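# Fit gearbox cover with lever in fork, then engage gear

## Task

Set the cover onto the gearbox so that its lever sits inside the shift fork, then move the lever so the gearbox is shifted into a gear.

## Robot and tools

Robot: two arms with five-fingered hands. left_arm carries a left hand and is on the +y side; right_arm carries a right hand and is on the -y side. Which side they appear on in images is not implied by their names. Scene frame: origin at table height, midway between the nominal bases, +x out over the table, +z up. Actual bases: left_arm at (-0.066, +0.488, 0) m, right_arm at (-0.041, -0.398, 0) m, each turned slightly about z. Hand poses, velocities and targets in results are in each arm's own base frame. Fixed cameras and the table use the scene frame. Printed positions can be off by a few centimetres.

Hand point: a point 0.05 m in front of the palm and 0.15 m from the wrist face. Its +z runs along the straight fingers and +y out of the palm. For the right hand +x points across the palm away from the thumb; for the left hand +x points toward the thumb. Straight fingers extend 0.06-0.07 m past the point. A bracket on the little-finger side of the wrist sticks out and can strike things. With the palm level, the wrist can hang up to 0.11 m (palm down) or 0.23 m (palm up) below the point.

Row layout (28 numbers, all in [-1, 1], always for both arms): left dx, dy, dz, rx, ry, rz; left little, ring, middle, index, thumb_bend, thumb_turn; left force_limit, speed; then the same 14 numbers for the right arm. The pose numbers are offsets, not poses. They run along that arm's base axes and are measured from its Hand target at the start of the action; rotation is about the Hand target's position. Scale: 1.0 = 0.6 m or 180 degrees. rx, ry, rz form one rotation vector. Sending all six as 0 re-requests the current Hand target. Finger numbers are absolute targets: +1 open/straight, -1 closed. thumb_turn -1 puts the thumb in front of the palm for grasping, and +1 puts it beside the palm. force_limit maps -1..+1 to about 0..10 N at the fingertip (0..15 N for the two thumb motors). speed rises from near zero at -1 to full at +0.48 and stays full up to +1. For a gentle grip, close at speed -0.94 or lower. To keep a hand unchanged, resend its last eight commanded numbers. If you have not commanded it yet, send hand_measured plus hand_force_limit and hand_speed. A thumb-in-front grip fits objects about 0.035-0.065 m thick, or a handle down to 0.025 m.

Tools:
- execute_actions(actions, cameras): actions is a list of actions. Each action is up to 15 rows at 1/30 s per row, and the last row is held to fill 15 steps. Every row counts from the pose at the start of that action. An empty list returns camera images and a full state.
- move(target, speed, blend, stop_force, zero, blocking, cameras): target is one 28-number row or a list of up to 15 rows. All rows are offsets from the same starting Hand targets, not chained. Paths are straight, and all arms finish together, within 10 s at most. speed is in m/s, 0.002-3.6, default 0.25; turning is limited to twice that in rad/s. blend is a corner radius in m; 0 stops at each row. stop_force is in N, 3-120, one value for both arms. It ends an arm's path when the push against its motion reaches that level, after which the hand backs off slightly. Do not rely on it while rotating or to detect light loose parts. Omit it when leaving a contact. zero (default true) re-zeroes the force reference before the move. blocking=false returns early and cannot be combined with stop_force. Moves ignore obstacles and the other arm. Avoid paths near an arm's own base.
- wait(seconds 0-10): arms hold their last command.
- stop(): brakes a running move.
- zoom_image(camera, region [x0,y0,x1,y1] px, at most 504x504): cameras are cam_high, cam_low, cam_left_wrist, cam_right_wrist, each 896x504.
- show_instructions(): shows the reference images.
- zero_wrist_force(arm): sets the current wrist reading as the new zero.
- finished_scene(scene): ends the current scene, with scene set to its number.

Results: end_effector_position (m), quaternion and velocities in the base frame, and Hand target, which is your last commanded pose after clipping. Orientation commands are clipped to within 32 degrees of the measured orientation each step. The hand point may settle short of its target, so resend the missing distance. Joint positions and torques are reported, with positive torque toward larger angles. Wrist force and torque are in the end-effector axes, along with the peak reading since the last report. A push from a surface shows as force into the arm. Hand lines: hand_measured, hand_stopped_by (moving/target/force/stalled/fault), hand_load_n (positive = finger pushed open), in motor order. A lost grip shows as the load falling to about 0. The move line reports how the move ended (done, off_target, moving, held, fault) and any limits (paced, held).

Avoid: arms are stiff, so a target even slightly past a firm contact can cause a fault. A torque fault occurs at the joint limits (shoulder/elbow 136 N m, wrists 25.4 N m). A force fault occurs near 150 N. Either one stops the arm for 10 s. Do not let the arms or hands press or close on each other. Do not drop parts, release moving parts, or strike fixed or heavy objects. Nothing may leave the table. Limit finger loads, and approach slowly near contacts. Heavy holding or stretched poses heat the motors: a MOTOR HOT line appears at 70 °C and brakes engage at 85 °C. Loose objects may occasionally be nudged by outside pushes.

Each tool is called in YAML: its name, and indented under it one key for each argument.

Reference images:

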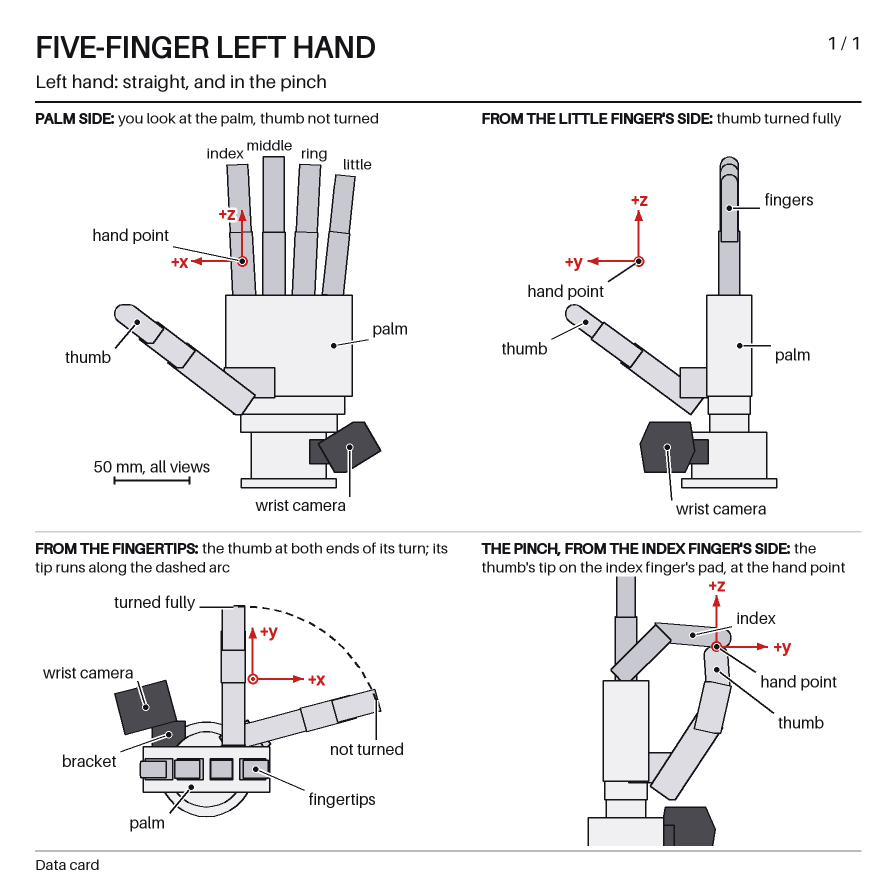

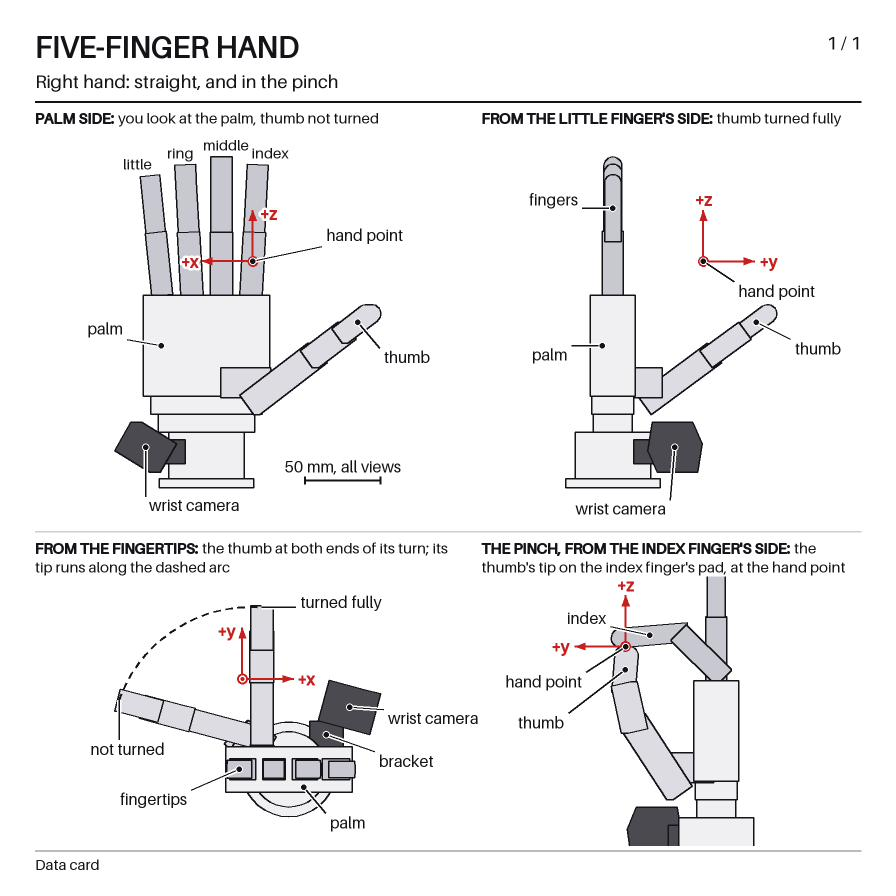

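## Session

execute_actions:
  actions: []

Scene clock: 0.00 s.
left_arm: end_effector_position=(+0.4647, +0.1519, +0.3308) hand_measured=(+1.000, +1.000, +1.000, +1.000, +1.000, +1.000) hand_load_n=(+0.0, +0.0, +0.0, +0.0, +0.5, +0.0) hand_stopped_by=(target, target, target, target, target, target) hand_force_limit=0.00 hand_speed=-0.80 end_effector_quat_wxyz=(+0.510, +0.670, +0.444, -0.305) | right_arm: end_effector_position=(+0.2976, -0.2910, +0.3866) hand_measured=(+1.000, +1.000, +1.000, +1.000, +1.000, +1.000) hand_load_n=(+0.0, +0.0, +0.0, +0.0, +0.0, +0.0) hand_stopped_by=(target, target, target, target, target, target) hand_force_limit=0.00 hand_speed=-0.80 end_effector_quat_wxyz=(+0.091, +0.684, +0.633, -0.351)
Joint positions: left_arm=[4.175 -2.146 -1.55 0.907 -1.015 1.826] | right_arm=[-0.719 -1.499 1.501 1.434 2.302 -0.693]
Joint velocities: within noise
Joint torques (N m): no reading
Wrist force (N): no reading
Wrist torque (N m): no reading
Wrist force, peak (N): no reading
Hand target: left_arm +0.4647, +0.1519, +0.3308; +0.510, +0.670, +0.444, -0.305 | right_arm +0.2976, -0.2910, +0.3866; +0.091, +0.684, +0.633, -0.351

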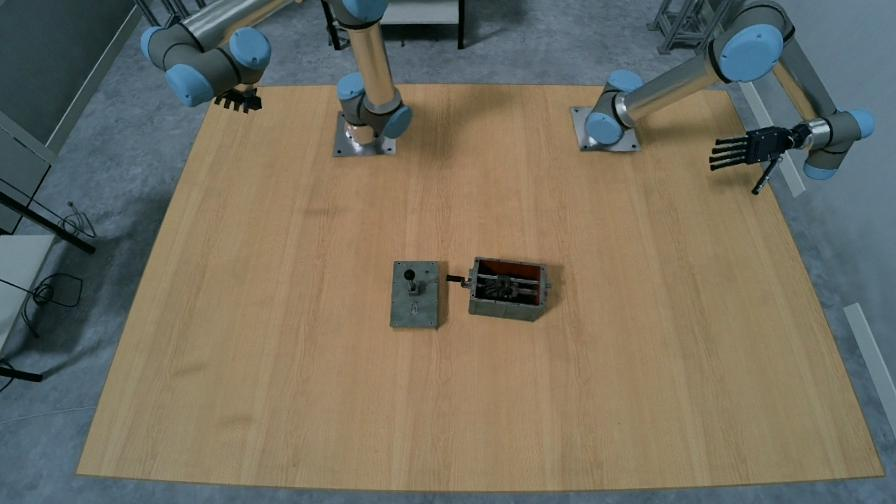

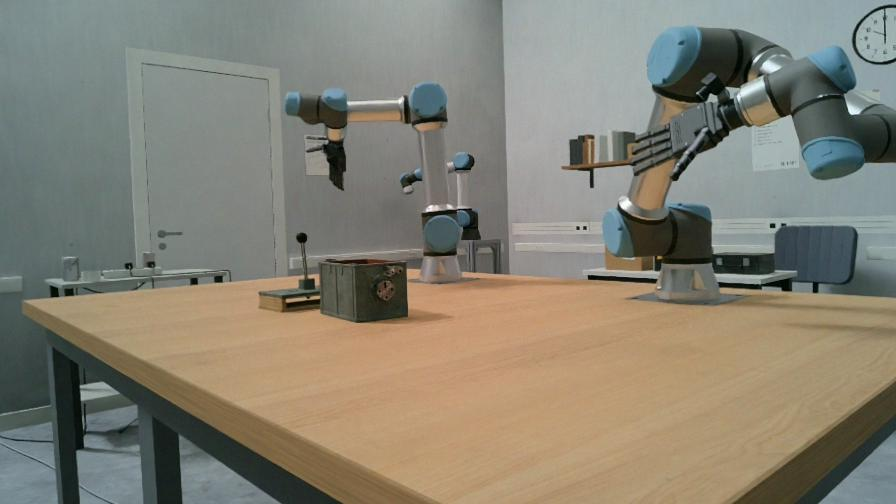

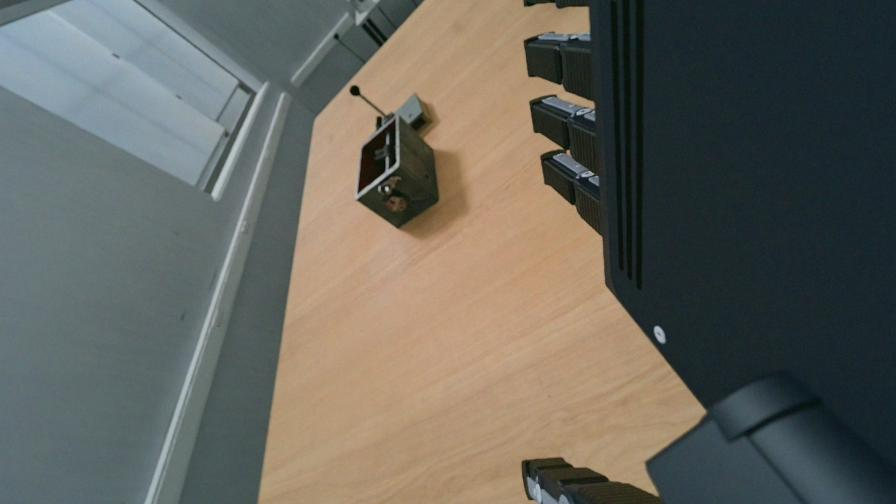

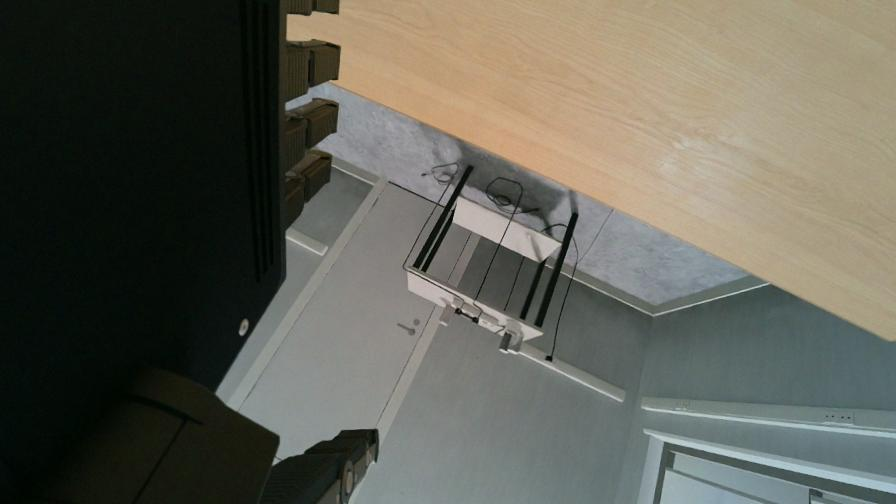

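zoom_image:
  camera: "cam_high"
  region: [370, 230, 580, 350]

zoom_image:
  camera: "cam_low"
  region: [230, 220, 440, 340]

zoom_image:
  camera: "cam_left_wrist"
  region: [330, 70, 470, 240]

Scaled by 2.400 from the camera's 896x504 image, which has a finer 1280x720 frame.

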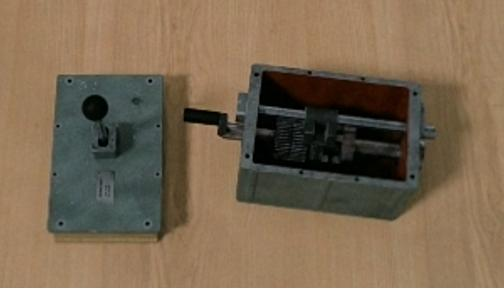

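Scaled by 2.400 from the camera's 896x504 image, which has a finer 1280x720 frame.

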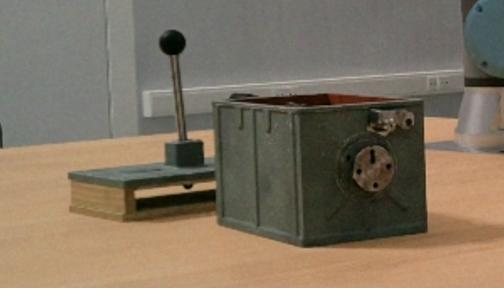

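Scaled by 2.965 from the camera's 896x504 image, which has a finer 1280x720 frame.

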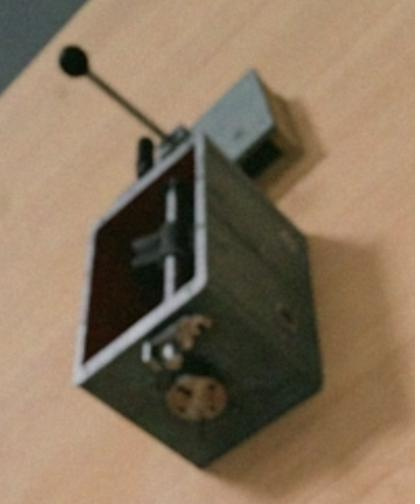

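move:
  target: [0.0777, -0.513, 0.2, 0.151, -0.0149, 0.0714, 1, 1, 1, 1, 1, 1, 0, -0.8, 0, 0, 0, 0, 0, 0, 1, 1, 1, 1, 1, 1, 0, -0.8]
  speed: 0.3
  cameras: ["all"]

Scene clock: 149.63 s.
left_arm: end_effector_position=(+0.5113, -0.1559, +0.4508) hand_measured=(+1.000, +1.000, +1.000, +1.000, +1.000, +1.000) hand_load_n=(+0.0, +0.0, +0.0, +0.0, +0.0, +0.0) hand_stopped_by=(target, target, target, target, target, target) hand_force_limit=0.00 hand_speed=-0.80 end_effector_quat_wxyz=(+0.380, +0.725, +0.563, -0.118) | right_arm: end_effector_position=(+0.2976, -0.2910, +0.3866) hand_measured=(+1.000, +1.000, +1.000, +1.000, +1.000, +1.000) hand_load_n=(+0.0, +0.0, +0.5, +0.0, +0.0, +0.0) hand_stopped_by=(target, target, target, target, target, target) hand_force_limit=0.00 hand_speed=-0.80 end_effector_quat_wxyz=(+0.091, +0.684, +0.633, -0.351)
Joint positions: left_arm=[3.491 -1.73 -1.325 1.493 -0.753 0.595] | right_arm=[-0.719 -1.499 1.501 1.434 2.302 -0.693]
Joint torques (N m): left_arm=[-11.76 15.75 26.99 -1.01 -1.22 -1.99] | right_arm=[-1.57 -23.8 -19.55 1.92 0.98 -0.18]
Wrist force (N): left_arm=[-0.3 -0.3 0.4] | right_arm=[0.0 0.0 0.1]
Wrist torque (N m): left_arm=[-0.12 -0.02 0.15] | right_arm=[0.00 0.00 0.00]
Wrist force, peak (N): left_arm=[-1.3 0.5 1.1] | right_arm=[-0.2 0.4 -0.2]
Hand target: left_arm +0.5113, -0.1559, +0.4508; +0.380, +0.725, +0.563, -0.118 | right_arm +0.2976, -0.2910, +0.3866; +0.091, +0.684, +0.633, -0.351
Off the commanded pose: left_arm 0.000 m, 0 deg | right_arm 0.000 m, 0 deg.
move: done

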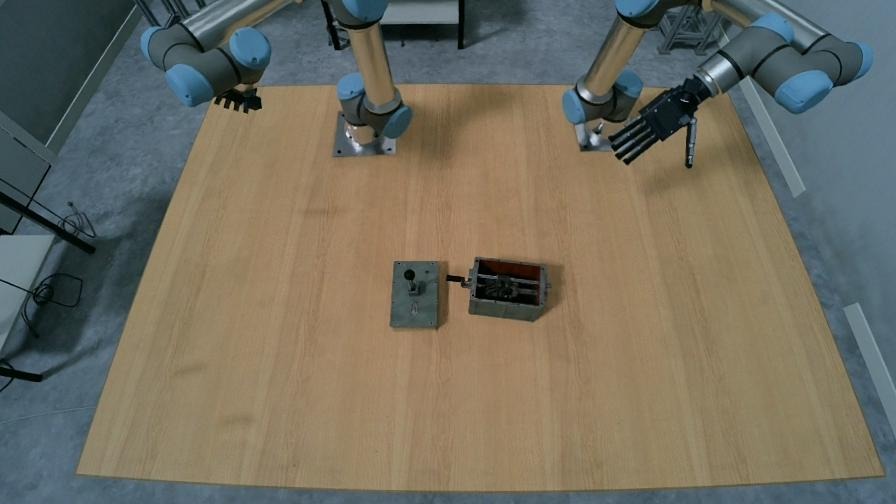

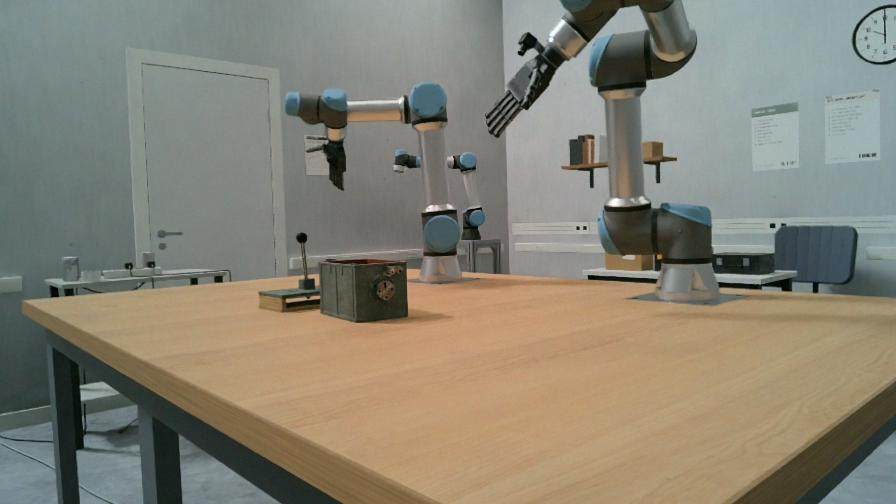

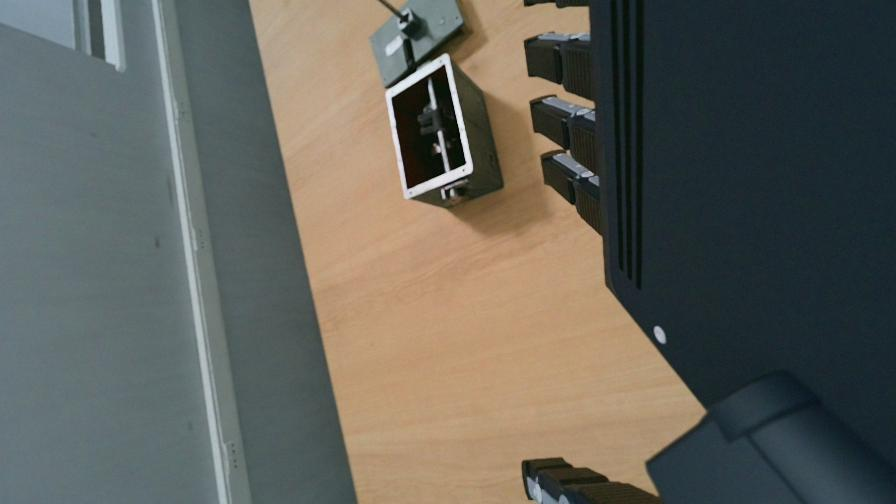

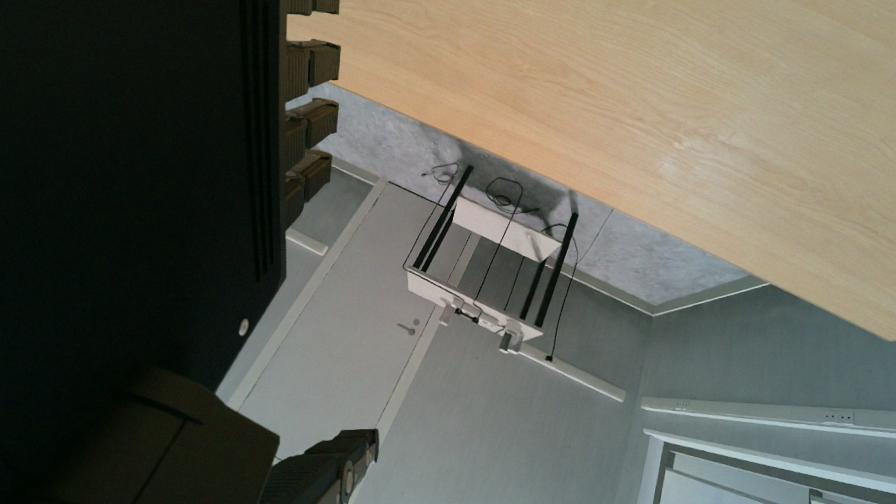

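zoom_image:
  camera: "cam_left_wrist"
  region: [340, 0, 520, 220]

Scaled by 2.291 from the camera's 896x504 image, which has a finer 1280x720 frame.

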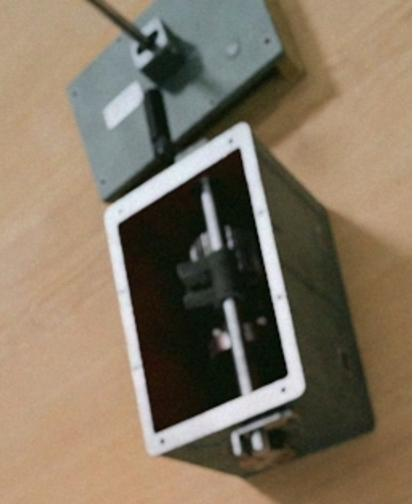

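move:
  target: [0.2685, -0.425, -0.118, 0.067, 0.134, 0.0403, 1, 1, 1, 1, 1, 1, 0, -0.8, 0, 0, 0, 0, 0, 0, 1, 1, 1, 1, 1, 1, 0, -0.8]
  speed: 0.3
  cameras: ["all"]

Scene clock: 215.00 s.
left_arm: end_effector_position=(+0.6712, -0.4102, +0.3792) hand_measured=(+1.000, +1.000, +1.000, +1.000, +1.000, +1.000) hand_load_n=(+0.0, +0.0, +0.0, +0.0, +0.0, +0.0) hand_stopped_by=(target, target, target, target, target, target) hand_force_limit=0.00 hand_speed=-0.80 end_effector_quat_wxyz=(+0.348, +0.658, +0.652, -0.146) | right_arm: end_effector_position=(+0.2976, -0.2910, +0.3866) hand_measured=(+1.000, +1.000, +1.000, +1.000, +1.000, +1.000) hand_load_n=(+0.0, +0.0, +0.0, +0.0, +0.0, +0.0) hand_stopped_by=(target, target, target, target, target, target) hand_force_limit=0.00 hand_speed=-0.80 end_effector_quat_wxyz=(+0.091, +0.684, +0.633, -0.351)
Joint positions: left_arm=[2.891 -2.542 -0.035 1.532 -0.973 -0.407] | right_arm=[-0.719 -1.499 1.501 1.434 2.302 -0.693]
Joint torques (N m): left_arm=[-10.49 41.05 25.37 -0.16 -1.37 -1.73] | right_arm=[-1.95 -24.04 -21.39 2.19 1.14 -0.15]
Wrist force (N): left_arm=[0.0 -0.2 0.6] | right_arm=[-0.1 0.1 -0.1]
Wrist torque (N m): left_arm=[-0.13 -0.08 0.17] | right_arm=[0.02 0.02 0.00]
Wrist force, peak (N): left_arm=[-0.3 0.3 2.4] | right_arm=[0.1 0.4 0.2]
Hand target: left_arm +0.6724, -0.4109, +0.3800; +0.183, +0.683, +0.683, -0.183 | right_arm +0.2976, -0.2910, +0.3866; +0.091, +0.684, +0.633, -0.351
Off the commanded pose: left_arm 0.002 m, 20 deg | right_arm 0.000 m, 0 deg.
elbow stopped short (left arm): the move would have taken joint 3 (elbow) straighter than the controller allows.
move: off_target (left_arm)

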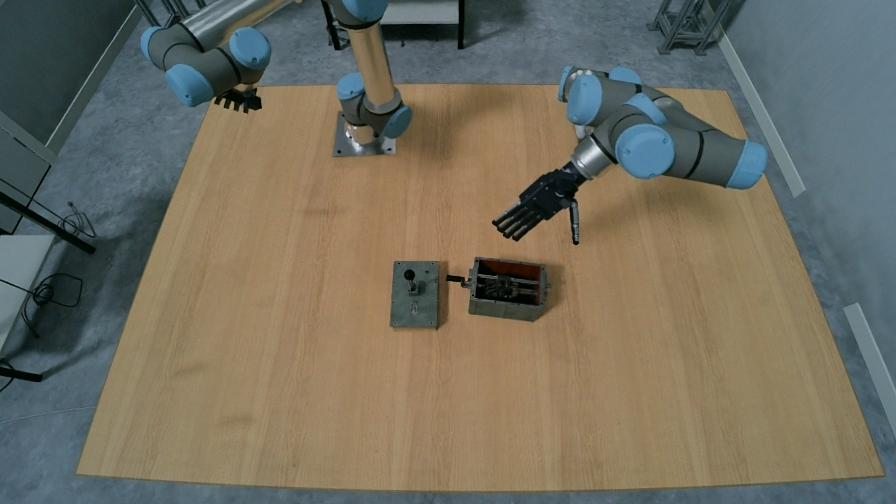

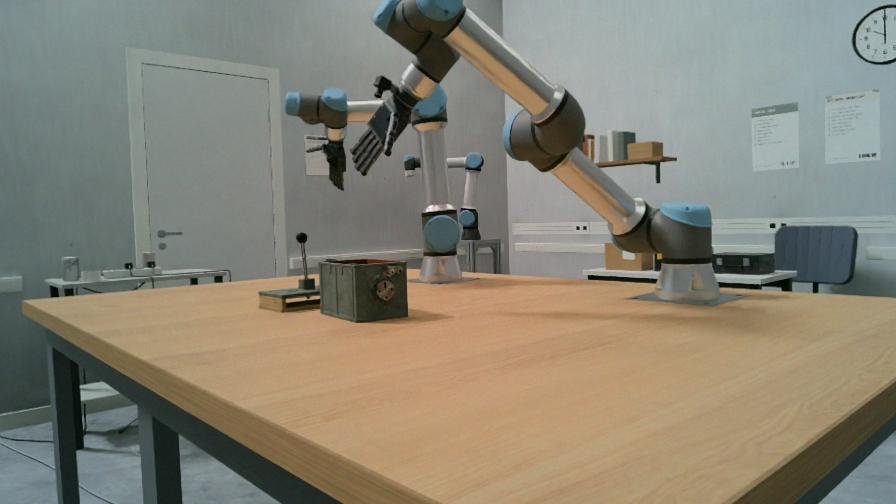

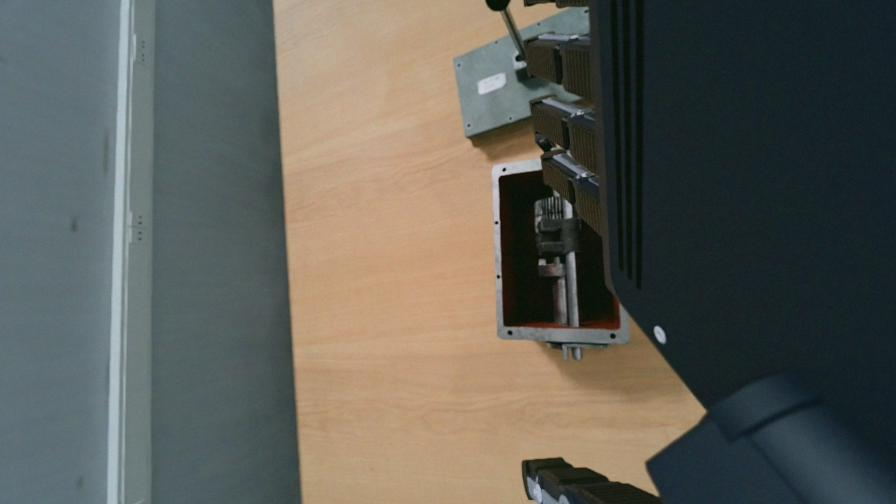

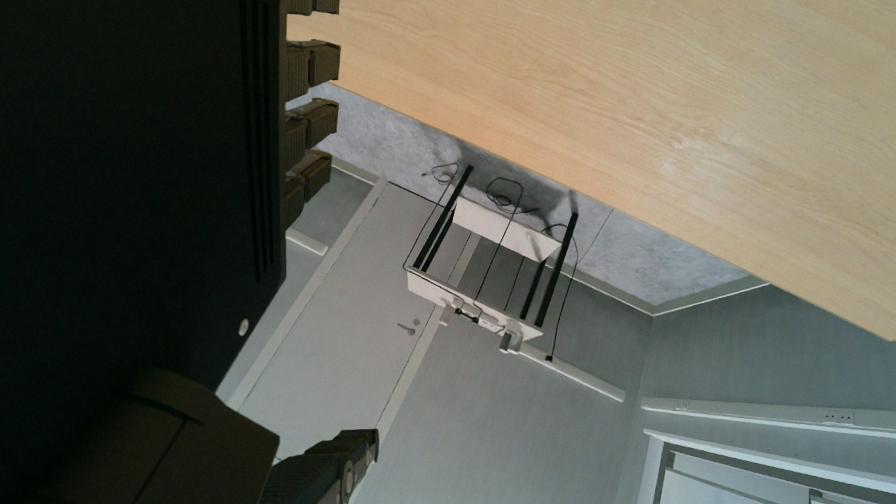

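zoom_image:
  camera: "cam_left_wrist"
  region: [430, 0, 660, 180]

zoom_image:
  camera: "cam_left_wrist"
  region: [470, 150, 660, 370]

Scaled by 2.191 from the camera's 896x504 image, which has a finer 1280x720 frame.

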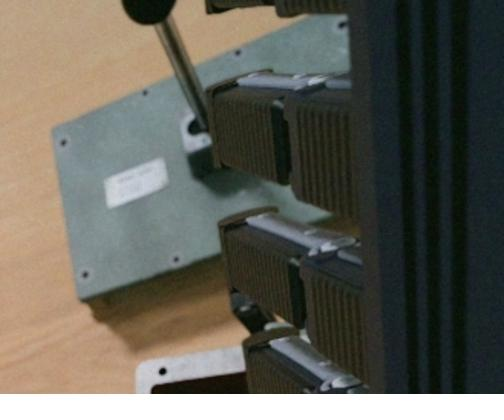

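Scaled by 2.291 from the camera's 896x504 image, which has a finer 1280x720 frame.

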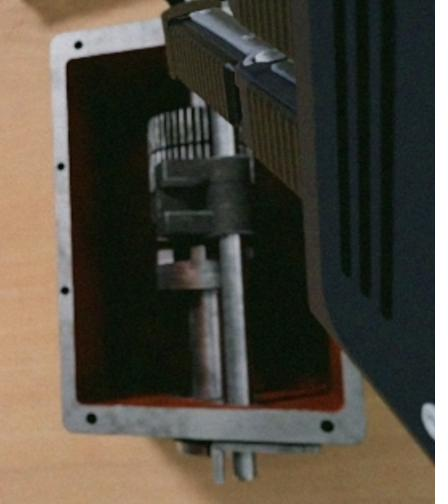

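move:
  target: [-0.15, -0.07, 0.05, 0, 0, 0, 1, 1, 1, 1, 1, 1, 0, -0.8, 0, 0, 0, 0, 0, 0, 1, 1, 1, 1, 1, 1, 0, -0.8]
  speed: 0.3
  cameras: ["cam_left_wrist"]

Scene clock: 233.33 s.
left_arm: end_effector_position=(+0.5814, -0.4521, +0.4090) hand_measured=(+1.000, +1.000, +1.000, +1.000, +1.000, +1.000) hand_load_n=(+0.0, +0.0, +0.0, +0.0, +0.0, +0.0) hand_stopped_by=(target, target, target, target, target, target) hand_force_limit=0.00 hand_speed=-0.80 end_effector_quat_wxyz=(+0.294, +0.671, +0.658, -0.174) | right_arm: end_effector_position=(+0.2976, -0.2910, +0.3866) hand_measured=(+1.000, +1.000, +1.000, +1.000, +1.000, +1.000) hand_load_n=(+0.0, +0.0, +0.0, +0.5, +0.0, +0.0) hand_stopped_by=(target, target, target, target, target, target) hand_force_limit=0.00 hand_speed=-0.80 end_effector_quat_wxyz=(+0.091, +0.684, +0.633, -0.351)
Joint positions: left_arm=[2.783 -2.481 -0.035 1.389 -1.013 -0.469] | right_arm=[-0.719 -1.499 1.501 1.434 2.302 -0.693]
Joint torques (N m): left_arm=[-3.68 55.91 22.31 -2.84 3.27 -0.47] | right_arm=[-2.41 -25.09 -20 1.78 1.11 -0.19]
Wrist force (N): left_arm=[-0.2 0.1 0.7] | right_arm=[0.0 0.1 0.1]
Wrist torque (N m): left_arm=[-0.10 -0.06 0.18] | right_arm=[0.01 -0.01 0.01]
Wrist force, peak (N): left_arm=[-0.7 -0.9 0.5] | right_arm=[0.1 0.4 0.0]
Hand target: left_arm +0.5824, -0.4529, +0.4100; +0.183, +0.683, +0.683, -0.183 | right_arm +0.2976, -0.2910, +0.3866; +0.091, +0.684, +0.633, -0.351
Off the commanded pose: left_arm 0.002 m, 13 deg | right_arm 0.000 m, 0 deg.
elbow stopped short (left arm): the move would have taken joint 3 (elbow) straighter than the controller allows.
move: off_target (left_arm)
Images, in order (width x height): cam_left_wrist 896x504.

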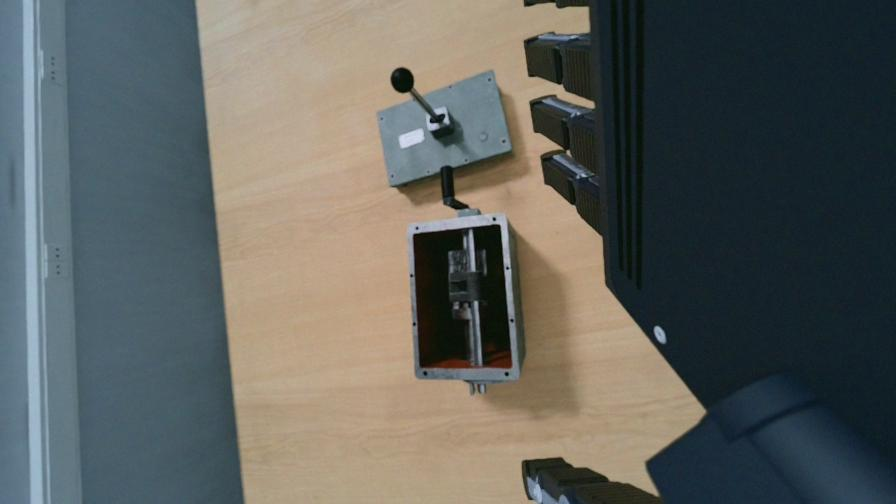

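Good view.

zoom_image:
  camera: "cam_left_wrist"
  region: [360, 50, 530, 220]

zoom_image:
  camera: "cam_left_wrist"
  region: [390, 190, 550, 410]

Scaled by 2.965 from the camera's 896x504 image, which has a finer 1280x720 frame.

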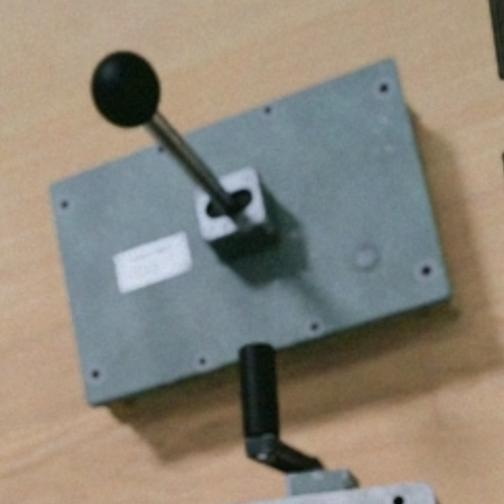

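Scaled by 2.291 from the camera's 896x504 image, which has a finer 1280x720 frame.

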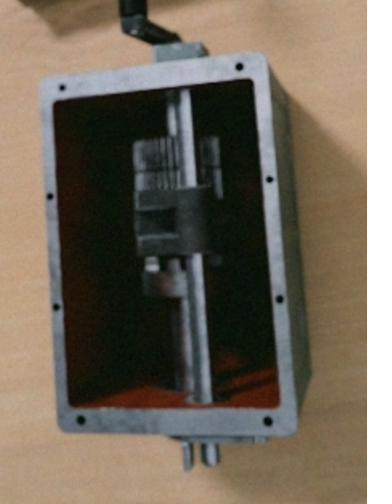

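move:
  target: [0, 0, 0, 0, 0, 0, 1, 1, 1, 1, 1, 1, 0, -0.8, 0.2565, 0.829, -0.2277, 0.369, -0.591, -0.381, 1, 1, 1, 1, 1, 1, 0, -0.8]
  speed: 0.3
  cameras: ["all"]

Scene clock: 394.60 s.
left_arm: end_effector_position=(+0.5813, -0.4521, +0.4091) hand_measured=(+1.000, +1.000, +1.000, +1.000, +1.000, +1.000) hand_load_n=(+0.0, +0.0, +0.0, +0.0, +0.0, +0.0) hand_stopped_by=(target, target, target, target, target, target) hand_force_limit=0.00 hand_speed=-0.80 end_effector_quat_wxyz=(+0.294, +0.671, +0.658, -0.174) | right_arm: end_effector_position=(+0.4515, +0.2064, +0.2499) hand_measured=(+1.000, +1.000, +1.000, +1.000, +1.000, +1.000) hand_load_n=(+0.0, +0.0, +0.0, +0.0, +0.0, +0.0) hand_stopped_by=(target, target, target, target, target, target) hand_force_limit=0.00 hand_speed=-0.80 end_effector_quat_wxyz=(+0.014, +0.793, -0.020, +0.609)
Joint positions: left_arm=[2.783 -2.481 -0.035 1.389 -1.012 -0.469] | right_arm=[0.514 -1.581 1.968 -0.082 2.112 1.733]
Joint torques (N m): left_arm=[9.43 40.18 6.19 -2.73 2.94 1.88] | right_arm=[8.44 -10.4 -32.41 -2.43 3.01 2.35]
Wrist force (N): left_arm=[-0.3 0.0 0.5] | right_arm=[1.5 -0.4 0.1]
Wrist torque (N m): left_arm=[-0.11 -0.05 0.18] | right_arm=[-0.17 0.26 -0.01]
Wrist force, peak (N): left_arm=[-0.1 0.2 1.0] | right_arm=[1.4 -1.3 0.3]
Hand target: left_arm +0.5824, -0.4529, +0.4100; +0.183, +0.683, +0.683, -0.183 | right_arm +0.4515, +0.2064, +0.2499; +0.015, +0.793, -0.020, +0.609
Off the commanded pose: left_arm 0.002 m, 13 deg | right_arm 0.000 m, 0 deg.
elbow stopped short (left arm): the move would have taken joint 3 (elbow) straighter than the controller allows.
move: off_target (left_arm)

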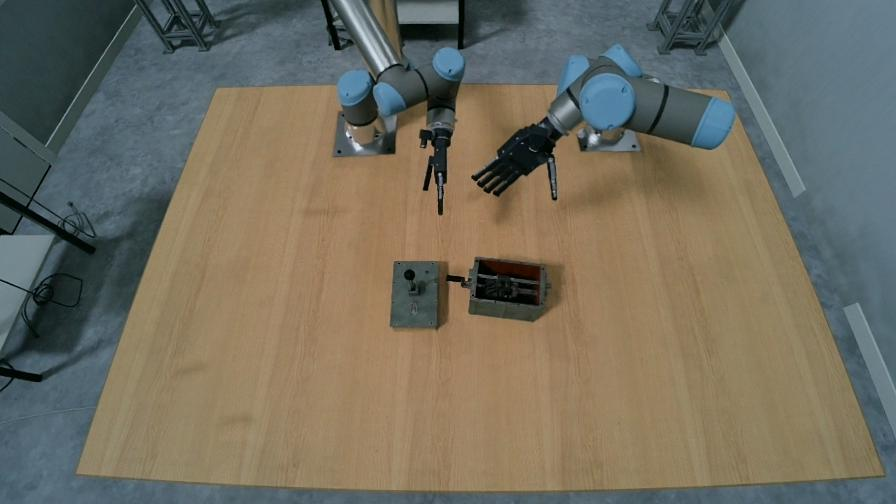

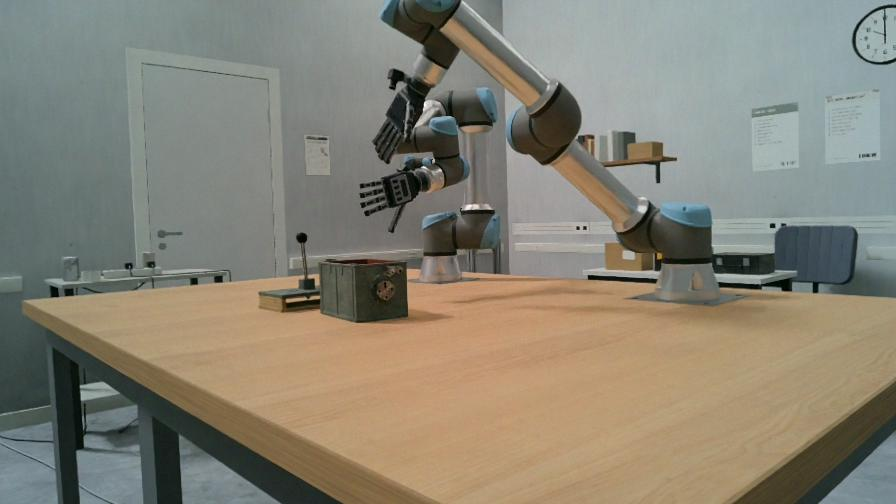

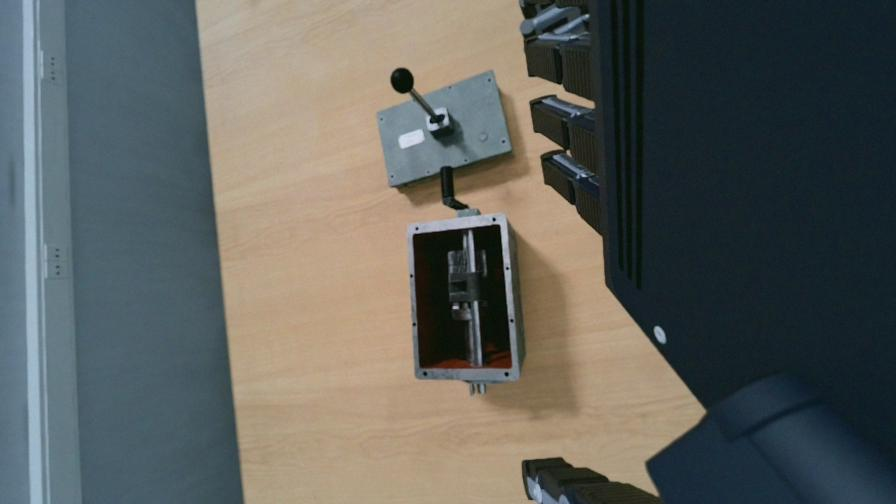

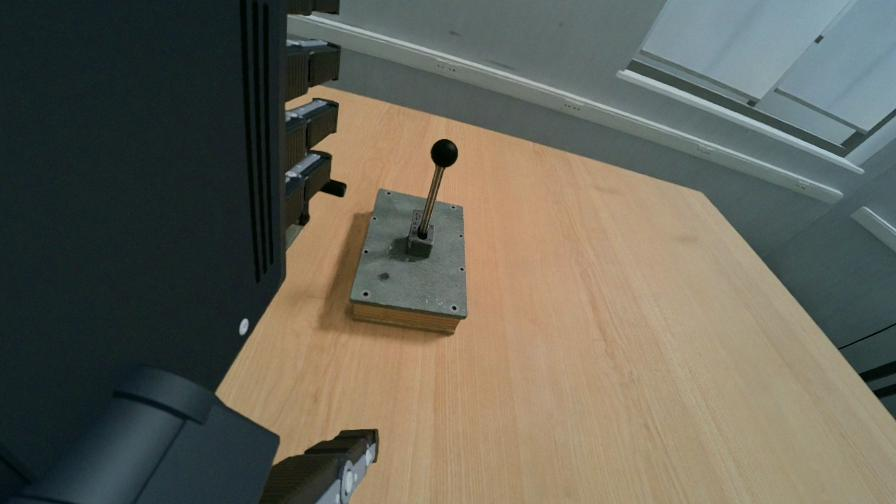

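zoom_image:
  camera: "cam_right_wrist"
  region: [310, 120, 510, 350]

Scaled by 2.191 from the camera's 896x504 image, which has a finer 1280x720 frame.

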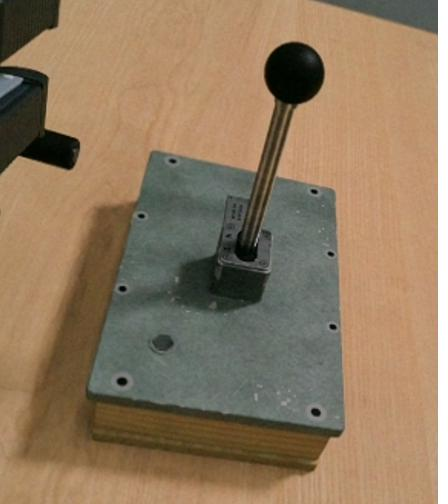

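move:
  target: [0, 0, 0, 0, 0, 0, 1, 1, 1, 1, 1, 1, 0, -0.8, 0.16667, 0, -0.1, 0, 0, 0, 1, 1, 1, 1, 1, 1, 0, -0.8]
  speed: 0.2
  cameras: ["cam_high", "cam_low", "cam_right_wrist"]

zoom_image:
  camera: "cam_right_wrist"
  region: [250, 100, 600, 360]

zoom_image:
  camera: "cam_low"
  region: [230, 150, 480, 340]

zoom_image:
  camera: "cam_high"
  region: [370, 160, 580, 350]

Scene clock: 497.13 s.
left_arm: end_effector_position=(+0.5813, -0.4521, +0.4091) hand_measured=(+1.000, +1.000, +1.000, +1.000, +1.000, +1.000) hand_load_n=(+0.0, +0.0, +0.0, +0.0, +0.0, +0.0) hand_stopped_by=(target, target, target, target, target, target) hand_force_limit=0.00 hand_speed=-0.80 end_effector_quat_wxyz=(+0.294, +0.671, +0.658, -0.174) | right_arm: end_effector_position=(+0.5515, +0.2064, +0.1900) hand_measured=(+1.000, +1.000, +1.000, +1.000, +1.000, +1.000) hand_load_n=(+0.0, +0.0, +0.0, +0.0, +0.0, +0.0) hand_stopped_by=(target, target, target, target, target, target) hand_force_limit=0.00 hand_speed=-0.80 end_effector_quat_wxyz=(+0.015, +0.793, -0.020, +0.609)
Joint positions: left_arm=[2.783 -2.481 -0.035 1.389 -1.012 -0.469] | right_arm=[0.394 -1.352 1.879 -0.24 1.998 1.693]
Joint torques (N m): left_arm=[9.42 40.67 6.21 -2.8 2.55 1.45] | right_arm=[-12.03 -19.57 -30.21 -2.83 -2.54 -2.42]
Wrist force (N): left_arm=[-0.3 0.0 0.7] | right_arm=[1.4 -0.5 0.5]
Wrist torque (N m): left_arm=[-0.11 -0.05 0.18] | right_arm=[-0.20 0.25 0.17]
Wrist force, peak (N): left_arm=[-0.4 -0.2 0.8] | right_arm=[1.9 -0.5 -0.4]
Hand target: left_arm +0.5824, -0.4529, +0.4100; +0.183, +0.683, +0.683, -0.183 | right_arm +0.5515, +0.2064, +0.1899; +0.015, +0.793, -0.020, +0.609
Off the commanded pose: left_arm 0.002 m, 13 deg | right_arm 0.000 m, 0 deg.
elbow stopped short (left arm): the move would have taken joint 3 (elbow) straighter than the controller allows.
move: off_target (left_arm)
Images, in order (width x height): cam_high 896x504, cam_low 896x504, cam_right_wrist 896x504.

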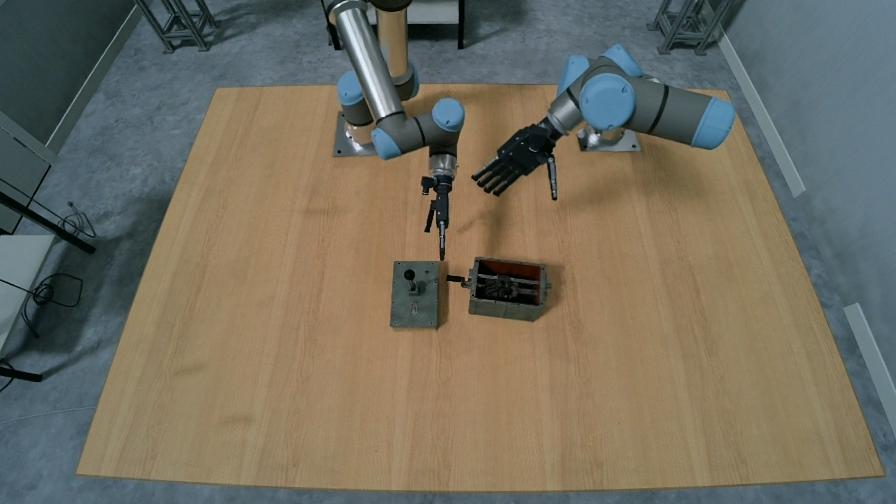

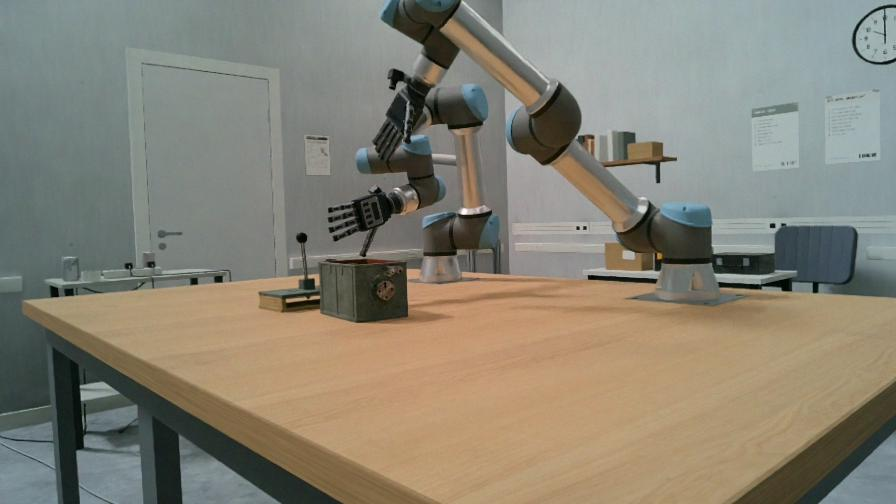

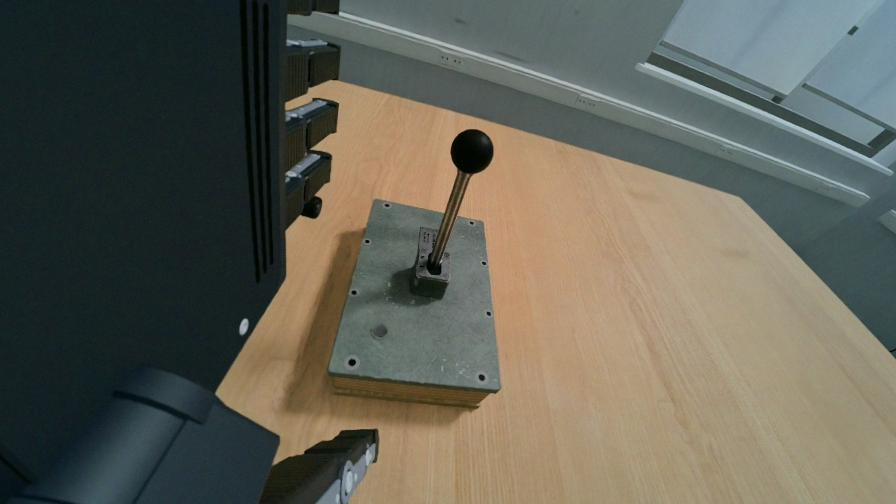

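Scaled by 1.440 from the camera's 896x504 image, which has a finer 1280x720 frame.

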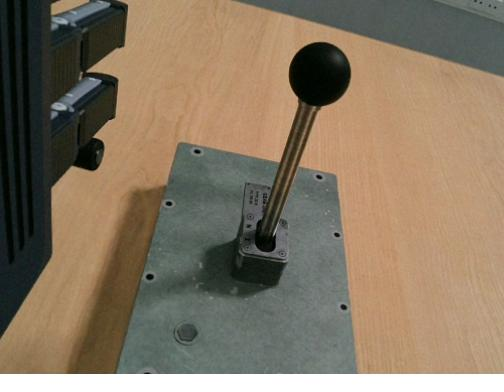

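Scaled by 2.016 from the camera's 896x504 image, which has a finer 1280x720 frame.

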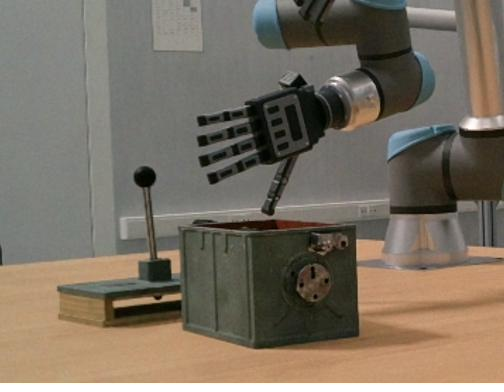

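Scaled by 2.400 from the camera's 896x504 image, which has a finer 1280x720 frame.

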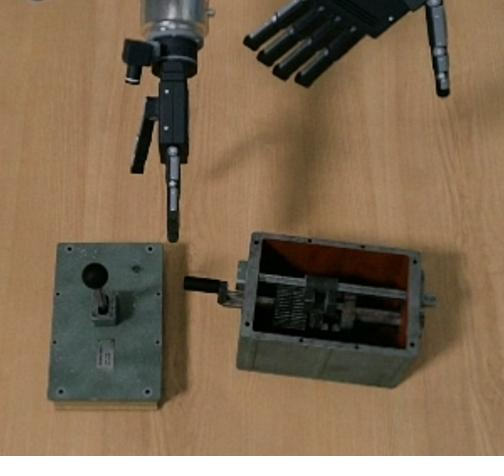

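zoom_image:
  camera: "cam_right_wrist"
  region: [395, 215, 475, 305]

Scaled by 5.600 from the camera's 896x504 image, which has a finer 1280x720 frame.

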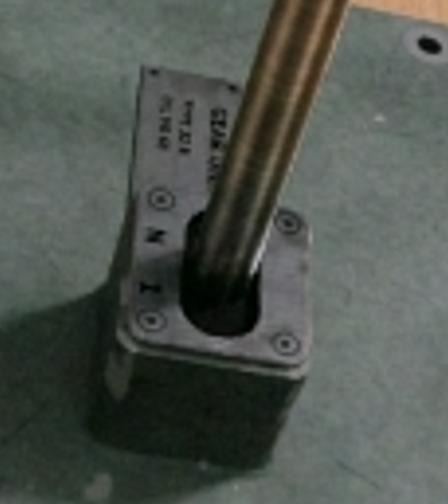

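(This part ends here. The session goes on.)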